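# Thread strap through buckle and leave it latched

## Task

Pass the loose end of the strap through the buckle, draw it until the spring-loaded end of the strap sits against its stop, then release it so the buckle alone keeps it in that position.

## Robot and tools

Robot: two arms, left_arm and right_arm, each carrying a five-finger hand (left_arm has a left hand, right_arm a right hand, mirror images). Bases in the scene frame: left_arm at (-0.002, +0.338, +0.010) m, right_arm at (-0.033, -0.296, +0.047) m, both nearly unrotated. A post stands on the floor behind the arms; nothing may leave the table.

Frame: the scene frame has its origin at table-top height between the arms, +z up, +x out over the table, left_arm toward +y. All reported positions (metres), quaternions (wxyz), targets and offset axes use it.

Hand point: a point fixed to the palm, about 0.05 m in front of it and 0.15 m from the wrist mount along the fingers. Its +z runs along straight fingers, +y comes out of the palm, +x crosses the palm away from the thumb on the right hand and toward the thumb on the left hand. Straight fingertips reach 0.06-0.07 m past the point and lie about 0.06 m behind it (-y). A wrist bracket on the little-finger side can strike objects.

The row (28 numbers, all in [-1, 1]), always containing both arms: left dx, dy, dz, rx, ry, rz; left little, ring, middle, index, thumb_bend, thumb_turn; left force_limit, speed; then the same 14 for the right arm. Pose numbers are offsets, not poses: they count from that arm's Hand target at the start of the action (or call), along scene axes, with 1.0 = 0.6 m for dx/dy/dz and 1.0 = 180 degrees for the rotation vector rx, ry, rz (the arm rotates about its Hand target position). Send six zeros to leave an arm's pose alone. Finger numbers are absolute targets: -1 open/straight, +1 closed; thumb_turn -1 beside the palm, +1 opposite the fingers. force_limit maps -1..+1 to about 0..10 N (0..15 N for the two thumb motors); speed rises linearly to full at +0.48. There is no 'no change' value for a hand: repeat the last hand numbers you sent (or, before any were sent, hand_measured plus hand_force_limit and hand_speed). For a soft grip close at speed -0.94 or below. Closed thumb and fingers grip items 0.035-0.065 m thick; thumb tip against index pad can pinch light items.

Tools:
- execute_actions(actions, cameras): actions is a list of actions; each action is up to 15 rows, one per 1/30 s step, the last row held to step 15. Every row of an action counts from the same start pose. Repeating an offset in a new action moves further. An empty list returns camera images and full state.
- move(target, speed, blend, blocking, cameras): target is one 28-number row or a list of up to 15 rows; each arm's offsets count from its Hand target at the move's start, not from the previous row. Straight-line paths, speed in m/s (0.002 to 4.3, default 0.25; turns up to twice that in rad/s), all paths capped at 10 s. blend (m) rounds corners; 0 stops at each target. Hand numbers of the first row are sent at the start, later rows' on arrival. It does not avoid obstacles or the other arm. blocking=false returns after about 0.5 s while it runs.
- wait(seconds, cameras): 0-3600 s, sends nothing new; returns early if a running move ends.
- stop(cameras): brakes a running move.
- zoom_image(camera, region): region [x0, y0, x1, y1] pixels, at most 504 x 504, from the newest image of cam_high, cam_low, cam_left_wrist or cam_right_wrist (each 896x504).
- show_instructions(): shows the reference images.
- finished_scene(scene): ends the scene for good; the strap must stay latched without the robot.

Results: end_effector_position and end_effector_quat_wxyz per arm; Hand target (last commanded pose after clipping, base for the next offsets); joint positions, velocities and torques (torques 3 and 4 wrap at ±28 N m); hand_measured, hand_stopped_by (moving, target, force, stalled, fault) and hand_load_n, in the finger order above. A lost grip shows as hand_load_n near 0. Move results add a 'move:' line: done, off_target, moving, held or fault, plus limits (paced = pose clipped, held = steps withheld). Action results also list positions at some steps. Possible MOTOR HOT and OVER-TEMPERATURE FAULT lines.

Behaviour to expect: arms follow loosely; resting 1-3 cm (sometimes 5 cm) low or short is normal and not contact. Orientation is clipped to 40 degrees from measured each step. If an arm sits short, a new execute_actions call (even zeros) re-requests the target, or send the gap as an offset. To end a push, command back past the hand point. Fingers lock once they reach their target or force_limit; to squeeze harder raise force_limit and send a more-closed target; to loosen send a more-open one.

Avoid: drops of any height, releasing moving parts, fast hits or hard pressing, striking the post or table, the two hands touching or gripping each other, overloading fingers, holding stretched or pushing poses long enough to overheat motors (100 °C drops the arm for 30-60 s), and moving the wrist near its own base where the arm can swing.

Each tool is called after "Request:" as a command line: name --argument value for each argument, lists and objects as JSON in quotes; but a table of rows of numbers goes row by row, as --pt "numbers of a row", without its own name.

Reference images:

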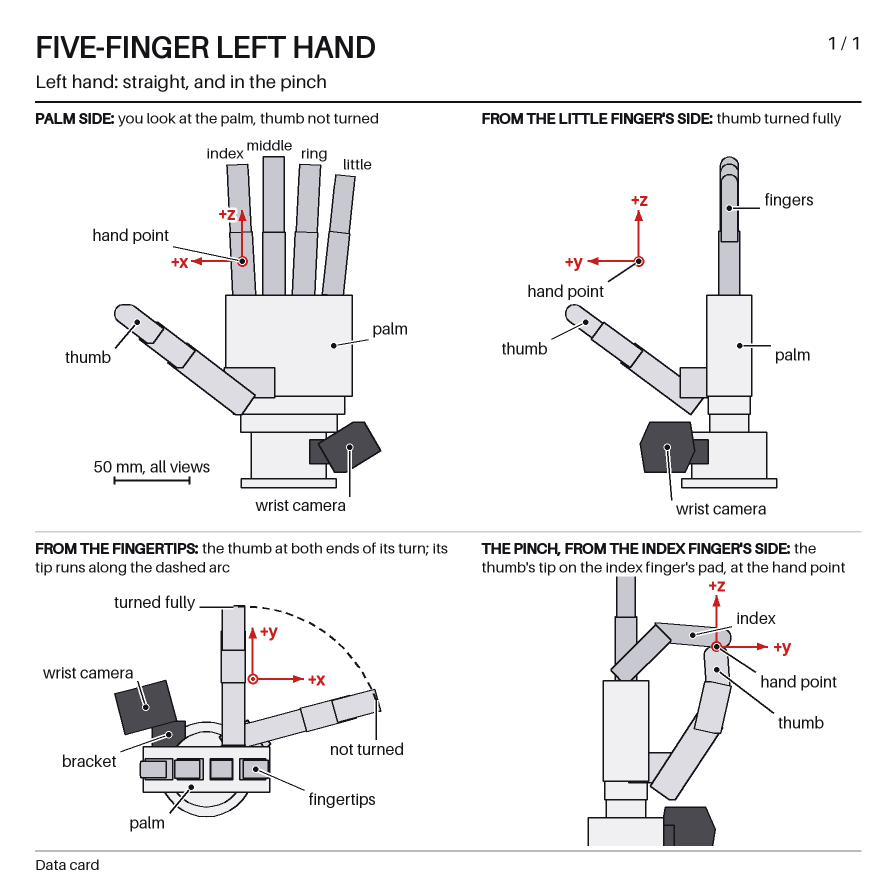

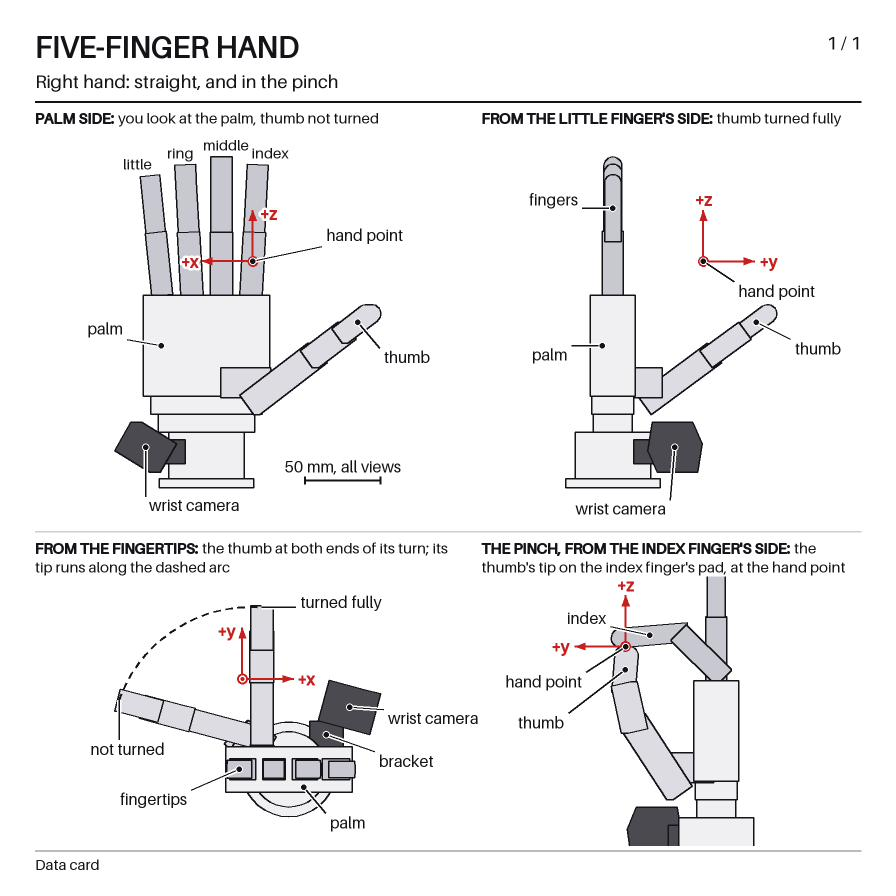

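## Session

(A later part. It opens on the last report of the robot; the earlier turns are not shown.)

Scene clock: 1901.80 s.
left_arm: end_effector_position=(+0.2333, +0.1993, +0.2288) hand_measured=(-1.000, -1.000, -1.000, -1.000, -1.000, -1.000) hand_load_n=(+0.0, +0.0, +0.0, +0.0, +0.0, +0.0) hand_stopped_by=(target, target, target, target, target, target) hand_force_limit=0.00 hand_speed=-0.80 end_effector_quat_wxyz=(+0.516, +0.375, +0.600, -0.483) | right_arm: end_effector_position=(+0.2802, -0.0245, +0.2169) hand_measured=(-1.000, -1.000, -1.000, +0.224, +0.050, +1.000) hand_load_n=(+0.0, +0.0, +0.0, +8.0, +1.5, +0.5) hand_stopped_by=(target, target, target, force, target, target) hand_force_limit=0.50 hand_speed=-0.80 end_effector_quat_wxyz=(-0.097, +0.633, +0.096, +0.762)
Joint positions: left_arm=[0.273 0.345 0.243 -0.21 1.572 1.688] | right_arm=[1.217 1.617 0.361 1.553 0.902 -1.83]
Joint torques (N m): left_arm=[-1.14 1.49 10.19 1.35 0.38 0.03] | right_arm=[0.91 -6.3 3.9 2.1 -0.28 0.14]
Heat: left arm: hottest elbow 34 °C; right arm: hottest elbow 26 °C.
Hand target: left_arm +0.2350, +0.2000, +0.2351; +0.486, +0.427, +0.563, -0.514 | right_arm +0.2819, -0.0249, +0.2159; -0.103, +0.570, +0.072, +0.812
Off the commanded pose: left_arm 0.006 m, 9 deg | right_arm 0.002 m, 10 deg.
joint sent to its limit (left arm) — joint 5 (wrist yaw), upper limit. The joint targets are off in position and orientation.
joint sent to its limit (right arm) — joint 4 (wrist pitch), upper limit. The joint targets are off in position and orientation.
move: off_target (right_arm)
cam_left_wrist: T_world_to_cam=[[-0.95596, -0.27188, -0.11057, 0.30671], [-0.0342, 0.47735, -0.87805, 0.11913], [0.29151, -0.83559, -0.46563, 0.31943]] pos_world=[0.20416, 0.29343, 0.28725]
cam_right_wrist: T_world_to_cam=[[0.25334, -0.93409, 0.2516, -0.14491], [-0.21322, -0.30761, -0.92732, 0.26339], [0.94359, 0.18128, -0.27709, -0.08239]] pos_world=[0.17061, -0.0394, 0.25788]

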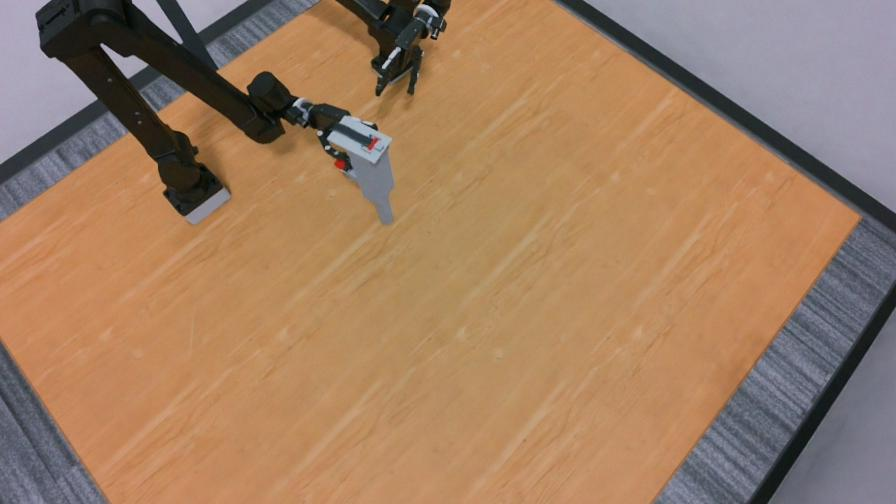

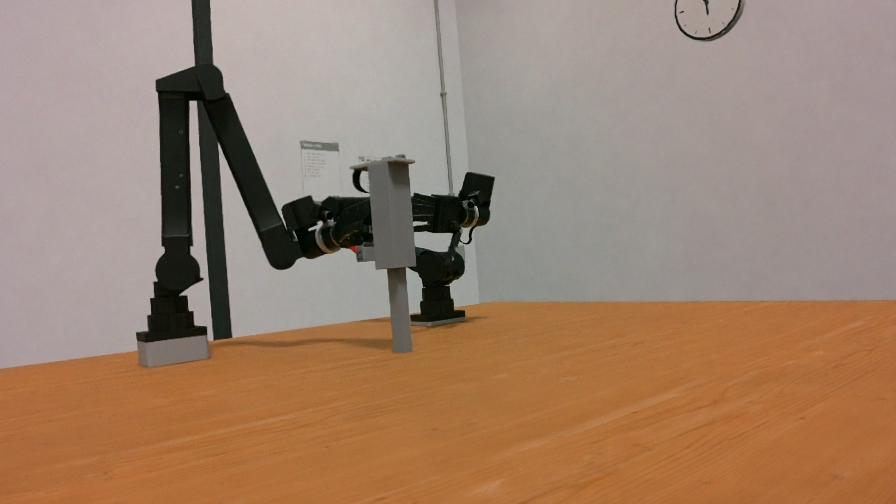

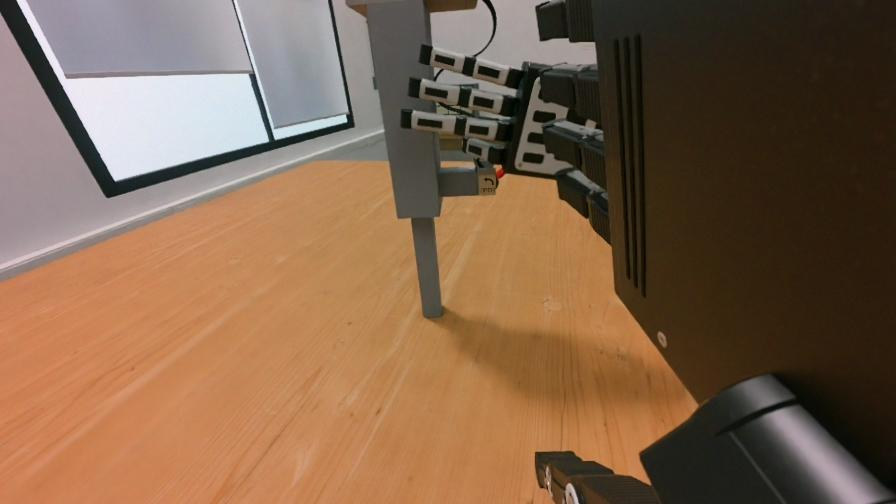

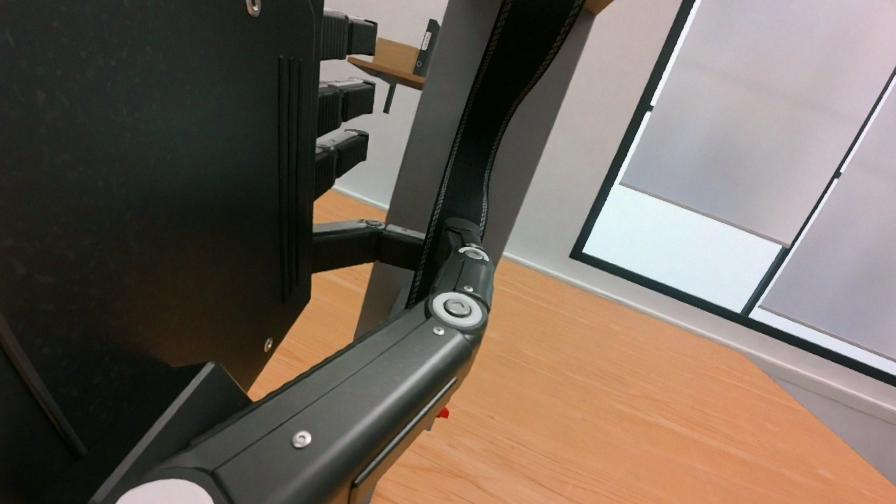

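Request:
move --target '[0,0,0,0,0,0,-1,-1,-1,-1,-1,-1,0,-0.8,-0.009,-0.002,0.0,0,0,0,-1,-1,-1,0.5,0.05,1,0.5,-0.8]' --speed 0.03 --cameras '["cam_left_wrist","cam_low","cam_high"]'

Request:
zoom_image --camera "cam_left_wrist" --region '[472, 150, 508, 186]'

Request:
zoom_image --camera "cam_high" --region '[334, 150, 358, 174]'

Request:
zoom_image --camera "cam_low" --region '[346, 224, 382, 260]'

Scene clock: 1920.23 s.
left_arm: end_effector_position=(+0.2333, +0.1993, +0.2288) hand_measured=(-1.000, -1.000, -1.000, -1.000, -1.000, -1.000) hand_load_n=(+0.0, +0.0, +0.0, +0.0, +0.0, +0.0) hand_stopped_by=(target, target, target, target, target, target) hand_force_limit=0.00 hand_speed=-0.80 end_effector_quat_wxyz=(+0.516, +0.375, +0.600, -0.483) | right_arm: end_effector_position=(+0.2797, -0.0258, +0.2163) hand_measured=(-1.000, -1.000, -1.000, +0.224, +0.050, +1.000) hand_load_n=(+0.0, +0.0, +0.0, +8.0, +2.0, +0.5) hand_stopped_by=(target, target, target, force, target, target) hand_force_limit=0.50 hand_speed=-0.80 end_effector_quat_wxyz=(-0.095, +0.634, +0.093, +0.762)
Joint positions: left_arm=[0.273 0.345 0.243 -0.21 1.572 1.688] | right_arm=[1.218 1.617 0.361 1.553 0.911 -1.828]
Joint torques (N m): left_arm=[-1.2 1.49 10.18 1.33 0.38 0.03] | right_arm=[2.2 -7 3.29 2.11 -0.02 0.1]
Heat: left arm: hottest elbow 34 °C; right arm: hottest elbow 26 °C.
Hand target: left_arm +0.2350, +0.2000, +0.2351; +0.486, +0.427, +0.563, -0.514 | right_arm +0.2765, -0.0261, +0.2159; -0.103, +0.570, +0.072, +0.812
Off the commanded pose: left_arm 0.006 m, 9 deg | right_arm 0.003 m, 10 deg.
joint sent to its limit (left arm) — joint 5 (wrist yaw), upper limit. The joint targets are off in position and orientation.
joint sent to its limit (right arm) — joint 4 (wrist pitch), upper limit. The joint targets are off in position and orientation.
move: off_target (right_arm)
cam_left_wrist: T_world_to_cam=[[-0.95596, -0.27188, -0.11057, 0.30671], [-0.0342, 0.47735, -0.87805, 0.11913], [0.29151, -0.83559, -0.46563, 0.31943]] pos_world=[0.20416, 0.29343, 0.28725]
Images, in order (width x height): cam_high 896x504, cam_low 896x504, cam_left_wrist 896x504.

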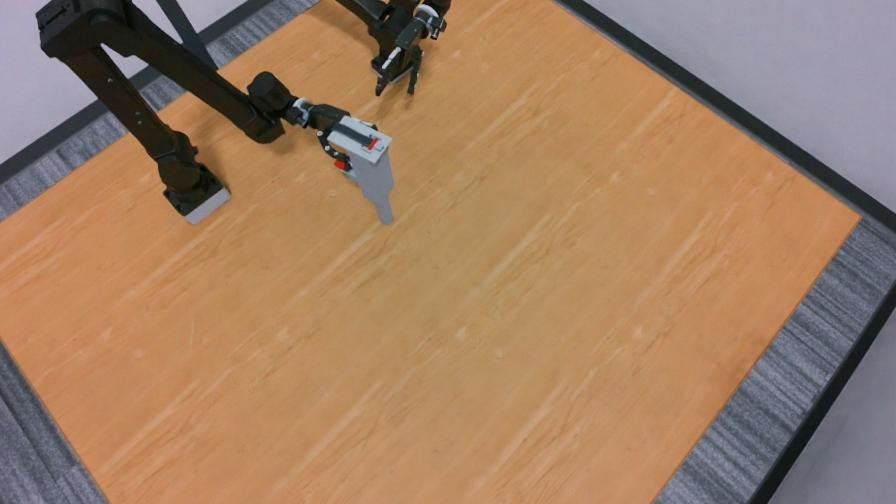

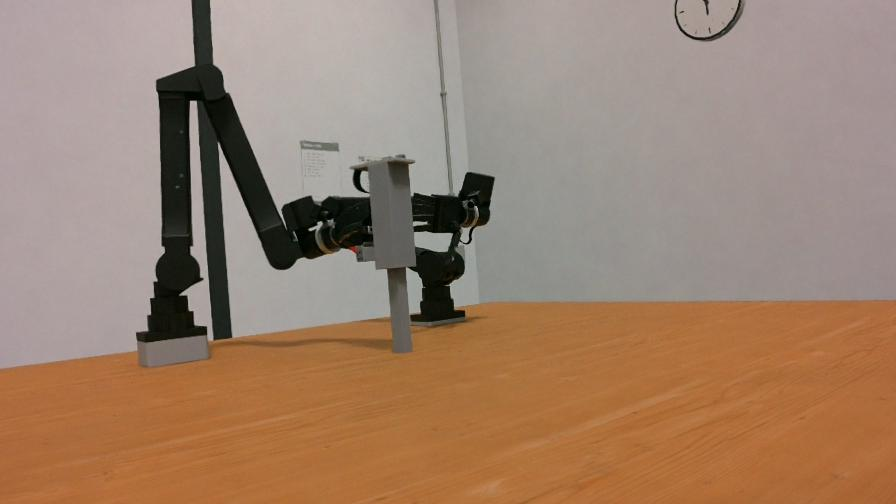

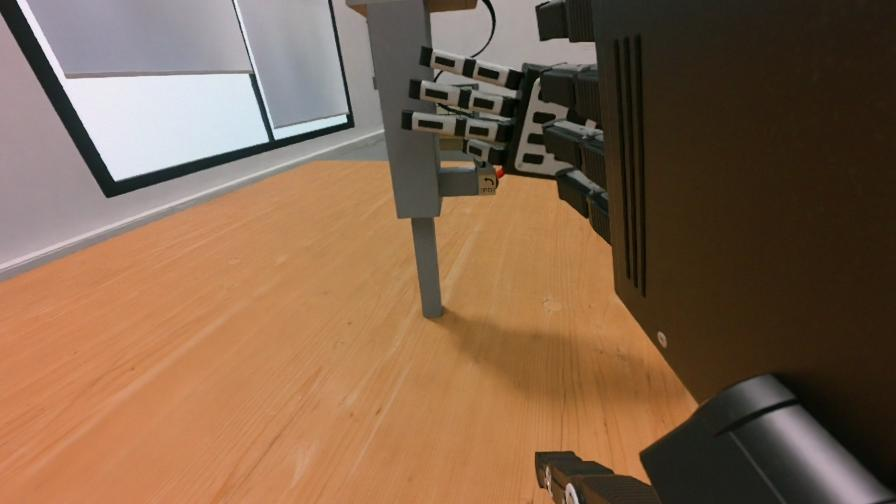

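Scaled by 14.000.

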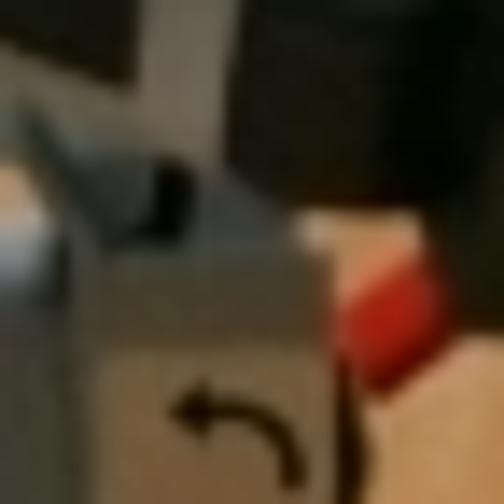

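Scaled by 21.000.

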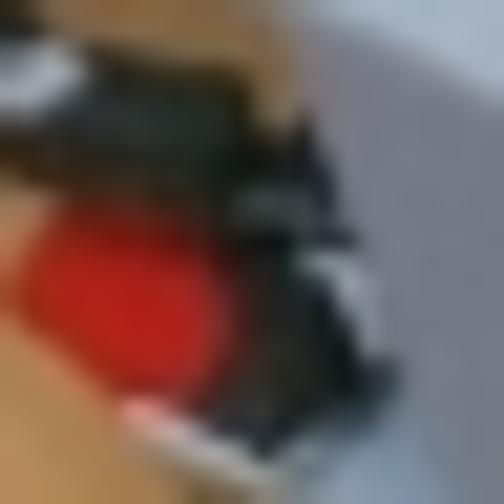

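Scaled by 14.000.

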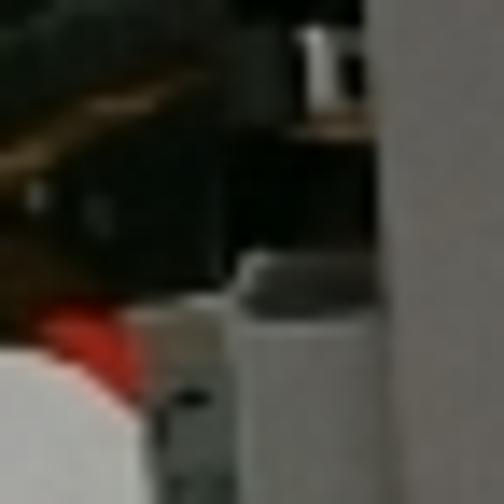

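Request:
move --target '[0,0,0,0,0,0,-1,-1,-1,-1,-1,-1,0,-0.8,-0.0015,0.002,-0.008,0,0,0,-1,-1,-1,0.5,0.05,1,0.5,-0.8]' --speed 0.03 --cameras '["cam_left_wrist","cam_low","cam_high"]'

Request:
zoom_image --camera "cam_left_wrist" --region '[472, 150, 508, 186]'

Request:
zoom_image --camera "cam_low" --region '[346, 224, 382, 260]'

Scene clock: 1928.27 s.
left_arm: end_effector_position=(+0.2333, +0.1993, +0.2288) hand_measured=(-1.000, -1.000, -1.000, -1.000, -1.000, -1.000) hand_load_n=(+0.0, +0.0, +0.0, +0.0, +0.0, +0.0) hand_stopped_by=(target, target, target, target, target, target) hand_force_limit=0.00 hand_speed=-0.80 end_effector_quat_wxyz=(+0.516, +0.375, +0.600, -0.483) | right_arm: end_effector_position=(+0.2793, -0.0262, +0.2145) hand_measured=(-1.000, -1.000, -1.000, +0.224, +0.050, +1.000) hand_load_n=(+0.0, +0.0, +0.0, +8.5, +1.5, +1.0) hand_stopped_by=(target, target, target, force, target, target) hand_force_limit=0.50 hand_speed=-0.80 end_effector_quat_wxyz=(-0.096, +0.636, +0.090, +0.761)
Joint positions: left_arm=[0.273 0.345 0.243 -0.21 1.572 1.688] | right_arm=[1.22 1.62 0.361 1.553 0.917 -1.821]
Joint torques (N m): left_arm=[-1.2 1.44 10.19 1.31 0.38 0.04] | right_arm=[2.26 -6.36 3.3 2.1 -0.03 0.12]
Heat: left arm: hottest elbow 34 °C; right arm: hottest elbow 26 °C.
Hand target: left_arm +0.2350, +0.2000, +0.2351; +0.486, +0.427, +0.563, -0.514 | right_arm +0.2756, -0.0249, +0.2111; -0.103, +0.570, +0.072, +0.812
Off the commanded pose: left_arm 0.006 m, 9 deg | right_arm 0.005 m, 10 deg.
joint sent to its limit (left arm) — joint 5 (wrist yaw), upper limit. The joint targets are off in position and orientation.
joint sent to its limit (right arm) — joint 4 (wrist pitch), upper limit. The joint targets are off in position and orientation.
move: off_target (right_arm)
cam_left_wrist: T_world_to_cam=[[-0.95596, -0.27188, -0.11057, 0.30671], [-0.0342, 0.47735, -0.87805, 0.11913], [0.29151, -0.83559, -0.46563, 0.31943]] pos_world=[0.20416, 0.29343, 0.28725]
Images, in order (width x height): cam_high 896x504, cam_low 896x504, cam_left_wrist 896x504.

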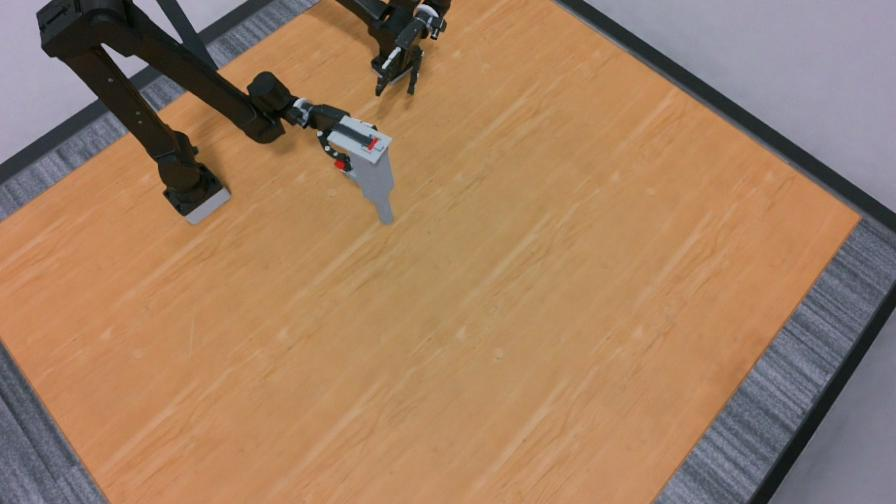

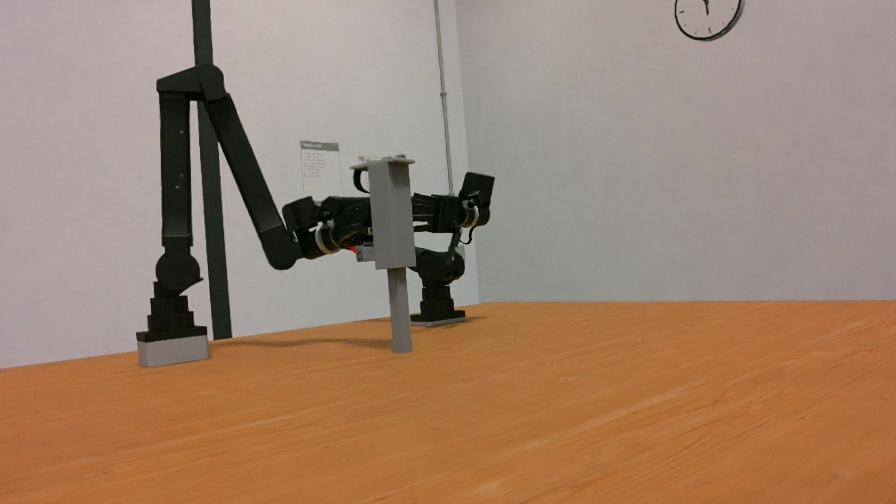

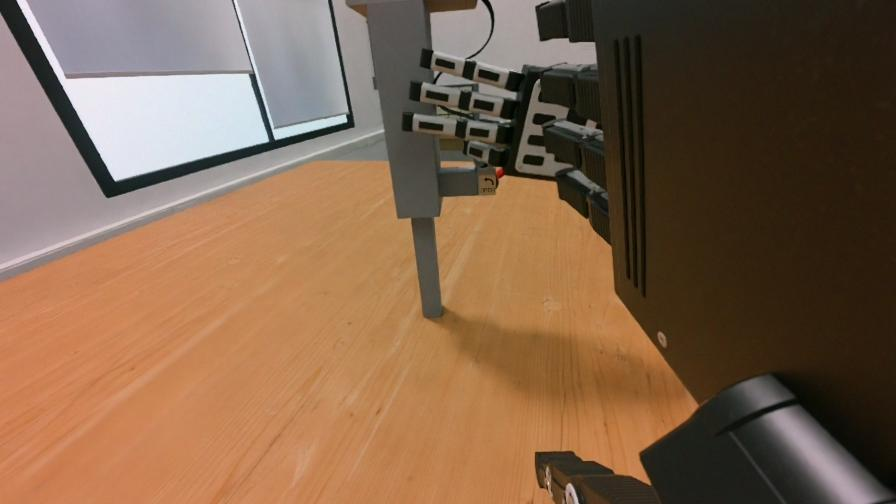

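Scaled by 14.000.

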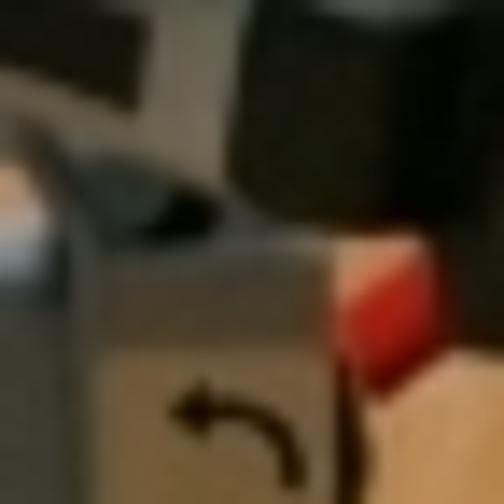

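Scaled by 14.000.

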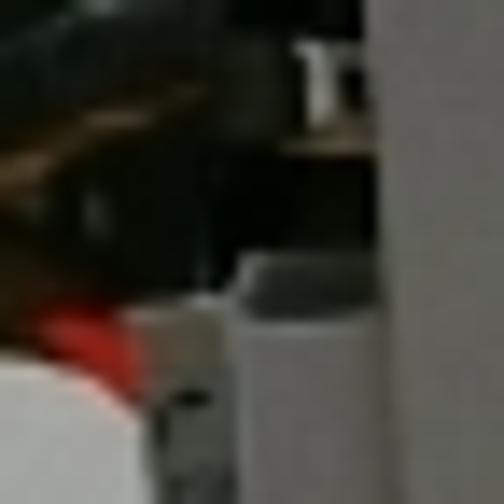

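Request:
move --target '[0,0,0,0,0,0,-1,-1,-1,-1,-1,-1,0,-0.8,0.0065,0.000,0.038,0,0,0,-1,-1,-1,0.5,0.05,1,0.5,-0.8]' --speed 0.03 --cameras '["cam_left_wrist","cam_low"]'

Request:
zoom_image --camera "cam_left_wrist" --region '[472, 140, 518, 186]'

Scene clock: 1998.13 s.
left_arm: end_effector_position=(+0.2333, +0.1993, +0.2288) hand_measured=(-1.000, -1.000, -1.000, -1.000, -1.000, -1.000) hand_load_n=(+0.0, -0.5, +0.0, +0.0, +0.0, +0.0) hand_stopped_by=(target, target, target, target, target, target) hand_force_limit=0.00 hand_speed=-0.80 end_effector_quat_wxyz=(+0.516, +0.375, +0.600, -0.483) | right_arm: end_effector_position=(+0.2791, -0.0260, +0.2202) hand_measured=(-1.000, -1.000, -1.000, +0.224, +0.050, +1.000) hand_load_n=(+0.0, +0.0, +0.0, +8.0, +2.0, +0.5) hand_stopped_by=(target, target, target, force, target, target) hand_force_limit=0.50 hand_speed=-0.80 end_effector_quat_wxyz=(-0.100, +0.632, +0.088, +0.763)
Joint positions: left_arm=[0.273 0.345 0.243 -0.21 1.572 1.688] | right_arm=[1.22 1.605 0.361 1.553 0.912 -1.825]
Joint torques (N m): left_arm=[-1.2 1.49 10.18 1.35 0.37 0.03] | right_arm=[1.32 -8.41 4.33 2.09 -0.56 -0.25]
Heat: left arm: hottest elbow 34 °C; right arm: hottest elbow 26 °C.
Hand target: left_arm +0.2350, +0.2000, +0.2351; +0.486, +0.427, +0.563, -0.514 | right_arm +0.2795, -0.0249, +0.2339; -0.103, +0.570, +0.072, +0.812
Off the commanded pose: left_arm 0.006 m, 9 deg | right_arm 0.014 m, 9 deg.
joint sent to its limit (left arm) — joint 5 (wrist yaw), upper limit. The joint targets are off in position and orientation.
joint sent to its limit (right arm) — joint 4 (wrist pitch), upper limit. The joint targets are off in position and orientation.
move: off_target (right_arm)
cam_left_wrist: T_world_to_cam=[[-0.95596, -0.27188, -0.11057, 0.30671], [-0.0342, 0.47735, -0.87805, 0.11913], [0.29151, -0.83559, -0.46563, 0.31943]] pos_world=[0.20416, 0.29343, 0.28725]
Images, in order (width x height): cam_low 896x504, cam_left_wrist 896x504.

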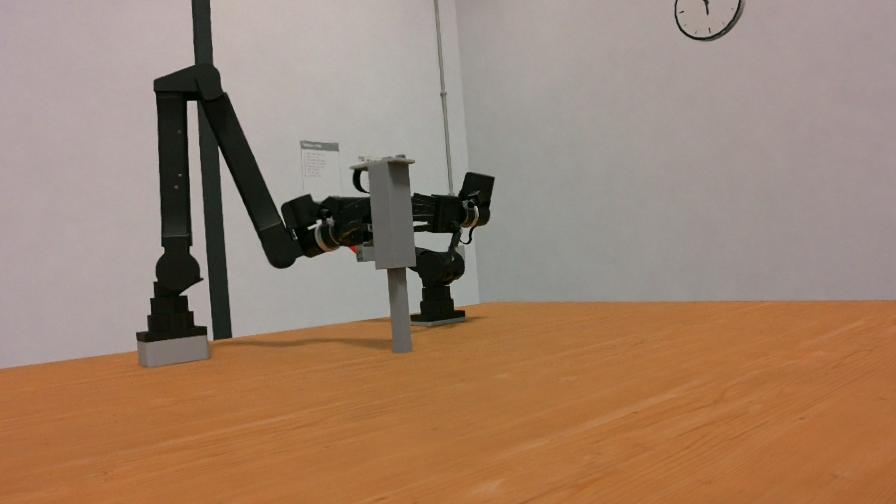

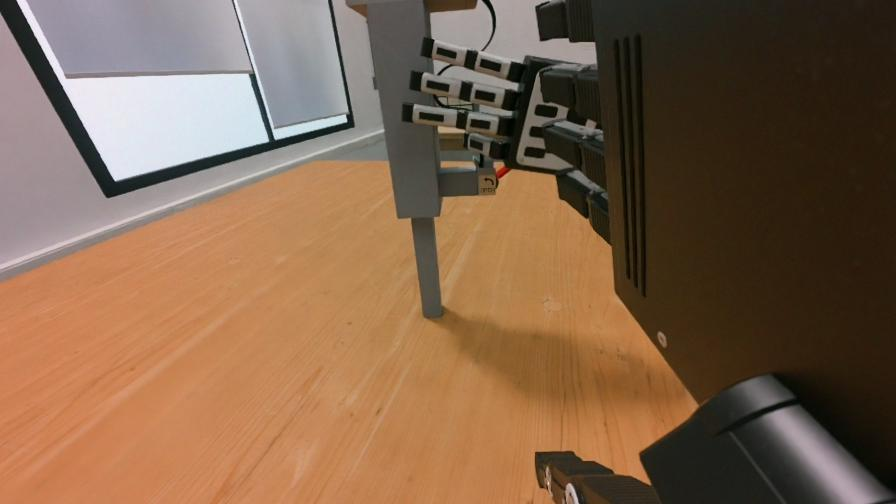

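Scaled by 10.957.

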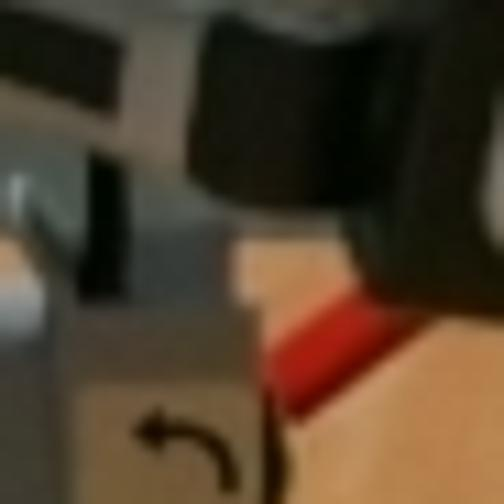

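Request:
move --target '[0,0,0,0,0,0,-1,-1,-1,-1,-1,-1,0,-0.8,0,0,0,0,0,0,-1,-1,-1,0.14,0.05,1,0.5,-0.8]' --speed 0.03 --cameras '["cam_left_wrist","cam_low"]'

Request:
zoom_image --camera "cam_left_wrist" --region '[472, 140, 518, 186]'

Scene clock: 2007.77 s.
left_arm: end_effector_position=(+0.2333, +0.1993, +0.2288) hand_measured=(-1.000, -1.000, -1.000, -1.000, -1.000, -1.000) hand_load_n=(+0.0, +0.5, +0.0, +0.0, +0.0, +0.0) hand_stopped_by=(target, target, target, target, target, target) hand_force_limit=0.00 hand_speed=-0.80 end_effector_quat_wxyz=(+0.516, +0.375, +0.600, -0.483) | right_arm: end_effector_position=(+0.2791, -0.0258, +0.2209) hand_measured=(-1.000, -1.000, -1.000, +0.140, +0.050, +1.000) hand_load_n=(+0.0, +0.0, +0.0, +0.0, +0.0, +0.5) hand_stopped_by=(target, target, target, target, target, target) hand_force_limit=0.50 hand_speed=-0.80 end_effector_quat_wxyz=(-0.100, +0.631, +0.089, +0.764)
Joint positions: left_arm=[0.273 0.345 0.243 -0.21 1.572 1.688] | right_arm=[1.22 1.604 0.361 1.553 0.911 -1.827]
Joint torques (N m): left_arm=[-1.2 1.55 10.19 1.35 0.37 0.03] | right_arm=[1.32 -8.41 4.33 2.1 -0.57 -0.24]
Heat: left arm: hottest elbow 34 °C; right arm: hottest elbow 26 °C.
Hand target: left_arm +0.2350, +0.2000, +0.2351; +0.486, +0.427, +0.563, -0.514 | right_arm +0.2795, -0.0249, +0.2339; -0.103, +0.570, +0.072, +0.812
Off the commanded pose: left_arm 0.006 m, 9 deg | right_arm 0.013 m, 9 deg.
joint sent to its limit (left arm) — joint 5 (wrist yaw), upper limit. The joint targets are off in position and orientation.
joint sent to its limit (right arm) — joint 4 (wrist pitch), upper limit. The joint targets are off in position and orientation.
move: done
cam_left_wrist: T_world_to_cam=[[-0.95596, -0.27188, -0.11057, 0.30671], [-0.0342, 0.47735, -0.87805, 0.11913], [0.29151, -0.83559, -0.46563, 0.31943]] pos_world=[0.20416, 0.29343, 0.28725]
Images, in order (width x height): cam_low 896x504, cam_left_wrist 896x504.

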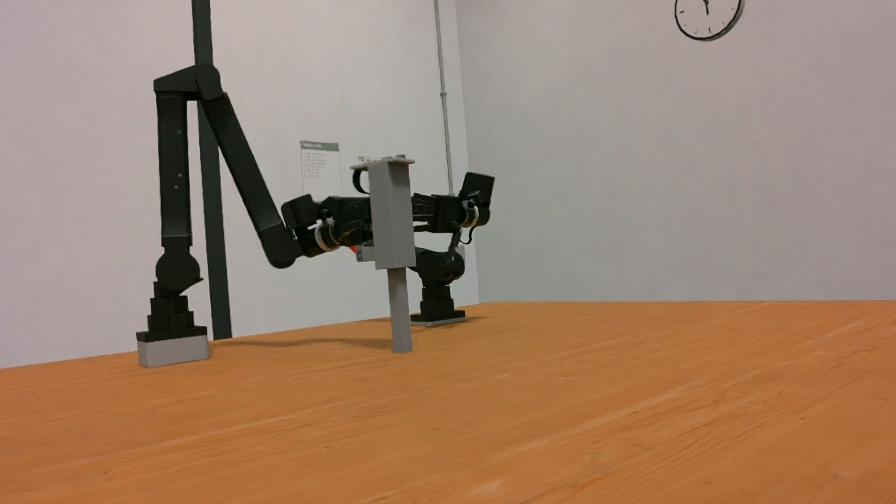

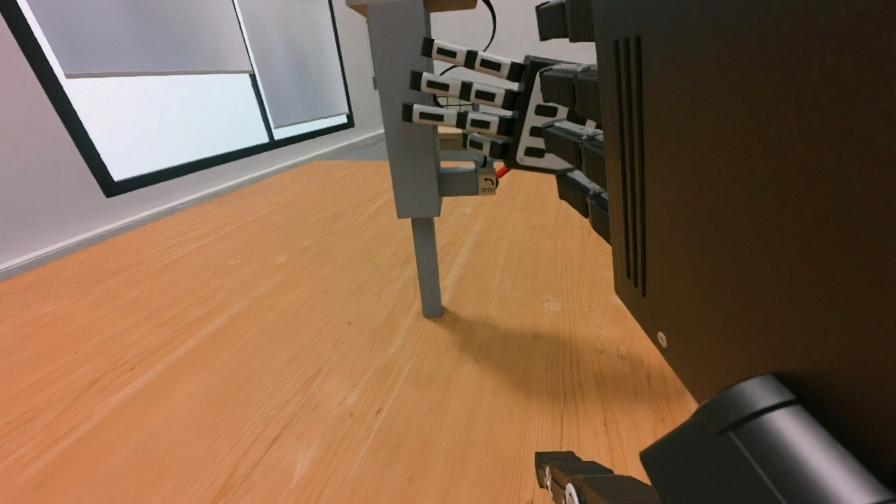

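Scaled by 10.957.

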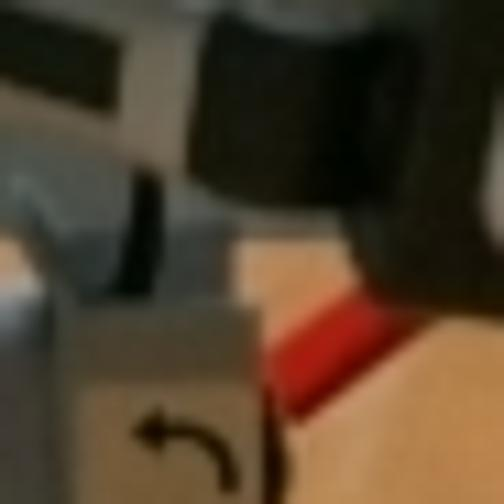

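Request:
zoom_image --camera "cam_left_wrist" --region '[474, 150, 500, 176]'

Request:
zoom_image --camera "cam_low" --region '[350, 224, 380, 254]'

Scaled by 19.385.

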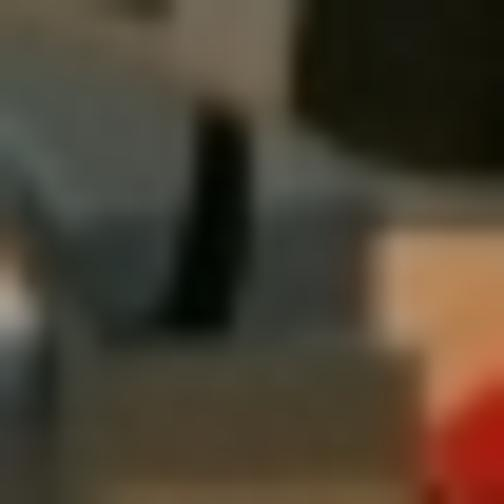

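Scaled by 16.800.

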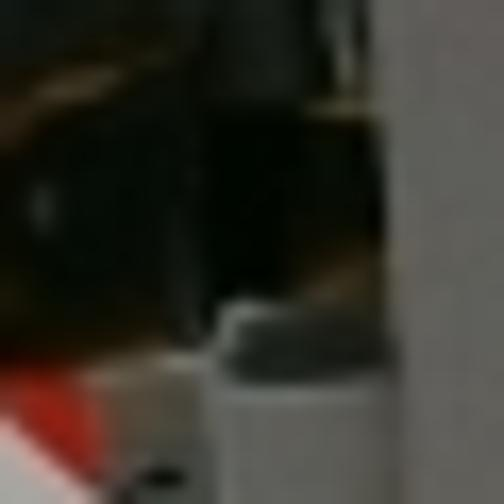

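Request:
move --target '[0,0,0,0,0,0,-1,-1,-1,-1,-1,-1,0,-0.8,0,0,0.033,0,0,0,-1,-1,-1,0.14,0.05,1,0.5,-0.8]' --speed 0.02 --cameras '["cam_left_wrist","cam_low"]'

Request:
zoom_image --camera "cam_left_wrist" --region '[472, 140, 518, 186]'

Scene clock: 2029.93 s.
left_arm: end_effector_position=(+0.2333, +0.1993, +0.2288) hand_measured=(-1.000, -1.000, -1.000, -1.000, -1.000, -1.000) hand_load_n=(+0.0, +0.0, +0.0, +0.0, +0.0, +0.0) hand_stopped_by=(target, target, target, target, target, target) hand_force_limit=0.00 hand_speed=-0.80 end_effector_quat_wxyz=(+0.516, +0.375, +0.600, -0.483) | right_arm: end_effector_position=(+0.2782, -0.0273, +0.2380) hand_measured=(-1.000, -1.000, -1.000, +0.140, +0.050, +1.000) hand_load_n=(+0.0, +0.0, +0.0, +0.0, +0.0, +0.0) hand_stopped_by=(target, target, target, target, target, target) hand_force_limit=0.50 hand_speed=-0.80 end_effector_quat_wxyz=(-0.099, +0.621, +0.090, +0.773)
Joint positions: left_arm=[0.273 0.345 0.243 -0.21 1.572 1.688] | right_arm=[1.22 1.562 0.361 1.553 0.902 -1.867]
Joint torques (N m): left_arm=[-1.26 1.44 10.19 1.31 0.38 0.02] | right_arm=[1.2 -8.12 5.18 2.06 -0.63 -0.25]
Heat: left arm: hottest elbow 34 °C; right arm: hottest elbow 26 °C.
Hand target: left_arm +0.2350, +0.2000, +0.2351; +0.486, +0.427, +0.563, -0.514 | right_arm +0.2795, -0.0249, +0.2537; -0.103, +0.570, +0.072, +0.812
Off the commanded pose: left_arm 0.006 m, 9 deg | right_arm 0.016 m, 8 deg.
joint sent to its limit (left arm) — joint 5 (wrist yaw), upper limit. The joint targets are off in position and orientation.
joint sent to its limit (right arm) — joint 4 (wrist pitch), upper limit. The joint targets are off in position and orientation.
move: off_target (right_arm)
cam_left_wrist: T_world_to_cam=[[-0.95596, -0.27188, -0.11057, 0.30671], [-0.0342, 0.47735, -0.87805, 0.11913], [0.29151, -0.83559, -0.46563, 0.31943]] pos_world=[0.20416, 0.29343, 0.28725]
Images, in order (width x height): cam_low 896x504, cam_left_wrist 896x504.

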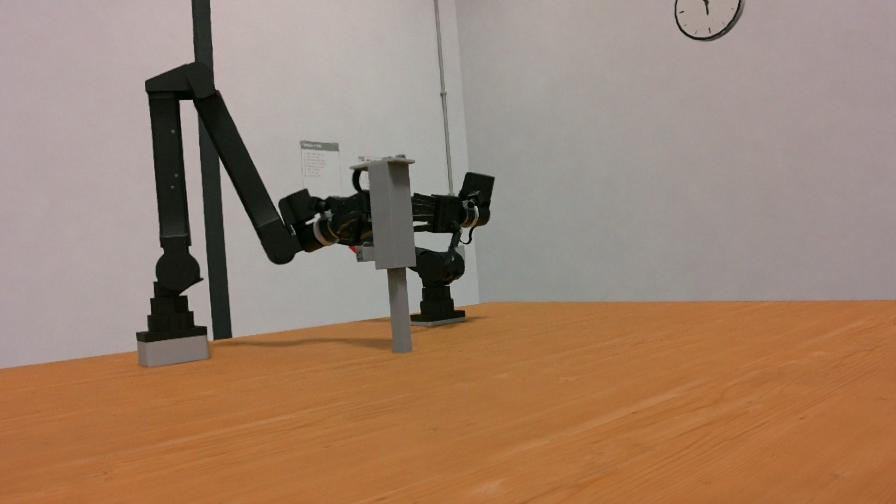

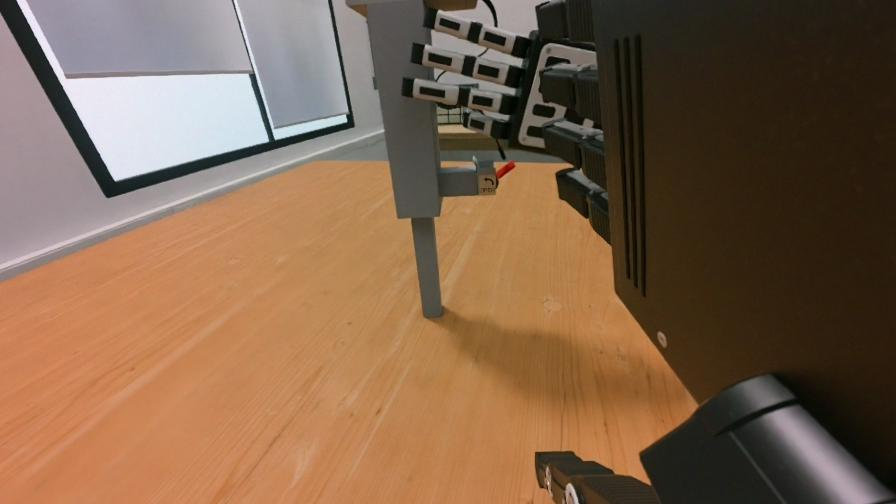

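Scaled by 10.957.

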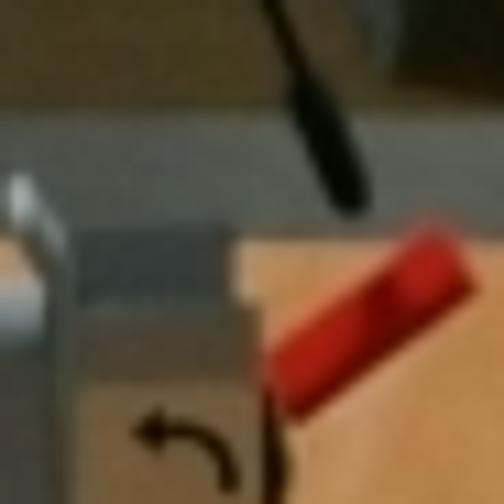

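Request:
move --target '[0,0,0,0,0,0,-1,-1,-1,-1,-1,-1,0,-0.8,-0.01,0,0,0,0,0,-1,-1,-1,-0.05,-0.6,1,0.5,-0.6]' --speed 0.05 --cameras '["cam_left_wrist","cam_right_wrist"]'

Request:
zoom_image --camera "cam_left_wrist" --region '[440, 80, 560, 200]'

Scene clock: 2040.47 s.
left_arm: end_effector_position=(+0.2333, +0.1993, +0.2288) hand_measured=(-1.000, -1.000, -1.000, -1.000, -1.000, -1.000) hand_load_n=(+0.0, +0.0, +0.0, +0.0, +0.0, +0.0) hand_stopped_by=(target, target, target, target, target, target) hand_force_limit=0.00 hand_speed=-0.80 end_effector_quat_wxyz=(+0.516, +0.375, +0.600, -0.483) | right_arm: end_effector_position=(+0.2780, -0.0285, +0.2408) hand_measured=(-1.000, -1.000, -1.000, -0.050, -0.600, +1.000) hand_load_n=(+0.0, +0.0, -0.5, +0.0, -0.5, +0.0) hand_stopped_by=(target, target, target, target, target, target) hand_force_limit=0.50 hand_speed=-0.60 end_effector_quat_wxyz=(-0.098, +0.619, +0.088, +0.774)
Joint positions: left_arm=[0.273 0.345 0.243 -0.21 1.572 1.688] | right_arm=[1.22 1.554 0.361 1.553 0.905 -1.873]
Joint torques (N m): left_arm=[-1.32 1.49 10.18 1.35 0.38 0.03] | right_arm=[2.26 -8.12 4.77 2.06 -0.09 -0.24]
Heat: left arm: hottest elbow 34 °C; right arm: hottest elbow 26 °C.
Hand target: left_arm +0.2350, +0.2000, +0.2351; +0.486, +0.427, +0.563, -0.514 | right_arm +0.2735, -0.0249, +0.2537; -0.103, +0.570, +0.072, +0.812
Off the commanded pose: left_arm 0.006 m, 9 deg | right_arm 0.014 m, 7 deg.
joint sent to its limit (left arm) — joint 5 (wrist yaw), upper limit. The joint targets are off in position and orientation.
joint sent to its limit (right arm) — joint 4 (wrist pitch), upper limit. The joint targets are off in position and orientation.
move: off_target (right_arm)
cam_left_wrist: T_world_to_cam=[[-0.95596, -0.27188, -0.11057, 0.30671], [-0.0342, 0.47735, -0.87805, 0.11913], [0.29151, -0.83559, -0.46563, 0.31943]] pos_world=[0.20416, 0.29343, 0.28725]
cam_right_wrist: T_world_to_cam=[[0.23731, -0.94072, 0.24234, -0.14762], [-0.18484, -0.28863, -0.93943, 0.27938], [0.95369, 0.17814, -0.24237, -0.08429]] pos_world=[0.16706, -0.04322, 0.27781]

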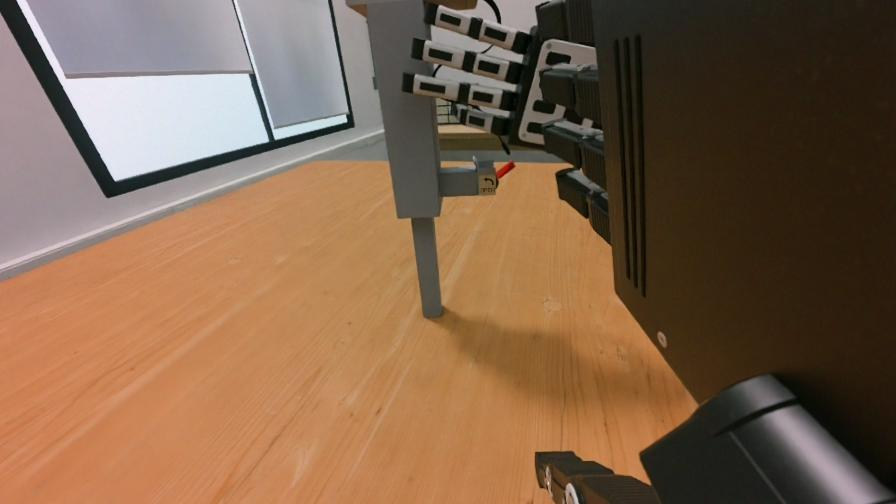

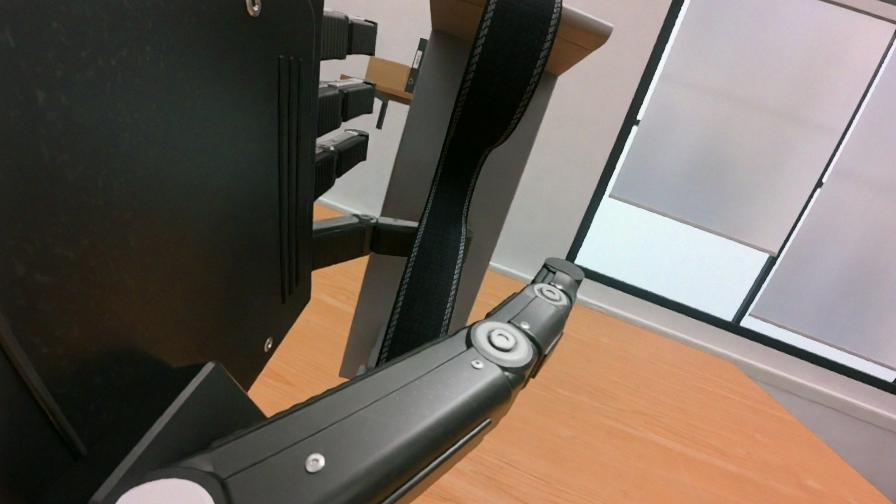

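Scaled by 4.200.

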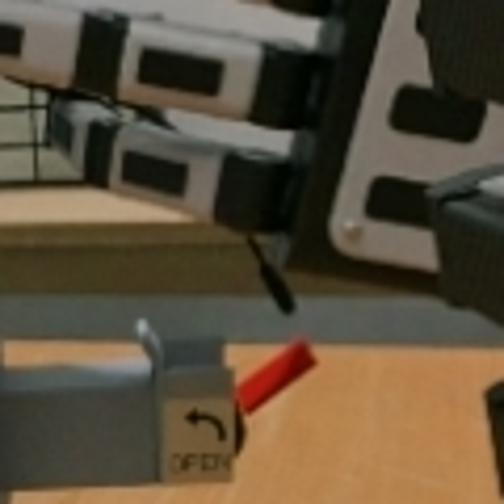

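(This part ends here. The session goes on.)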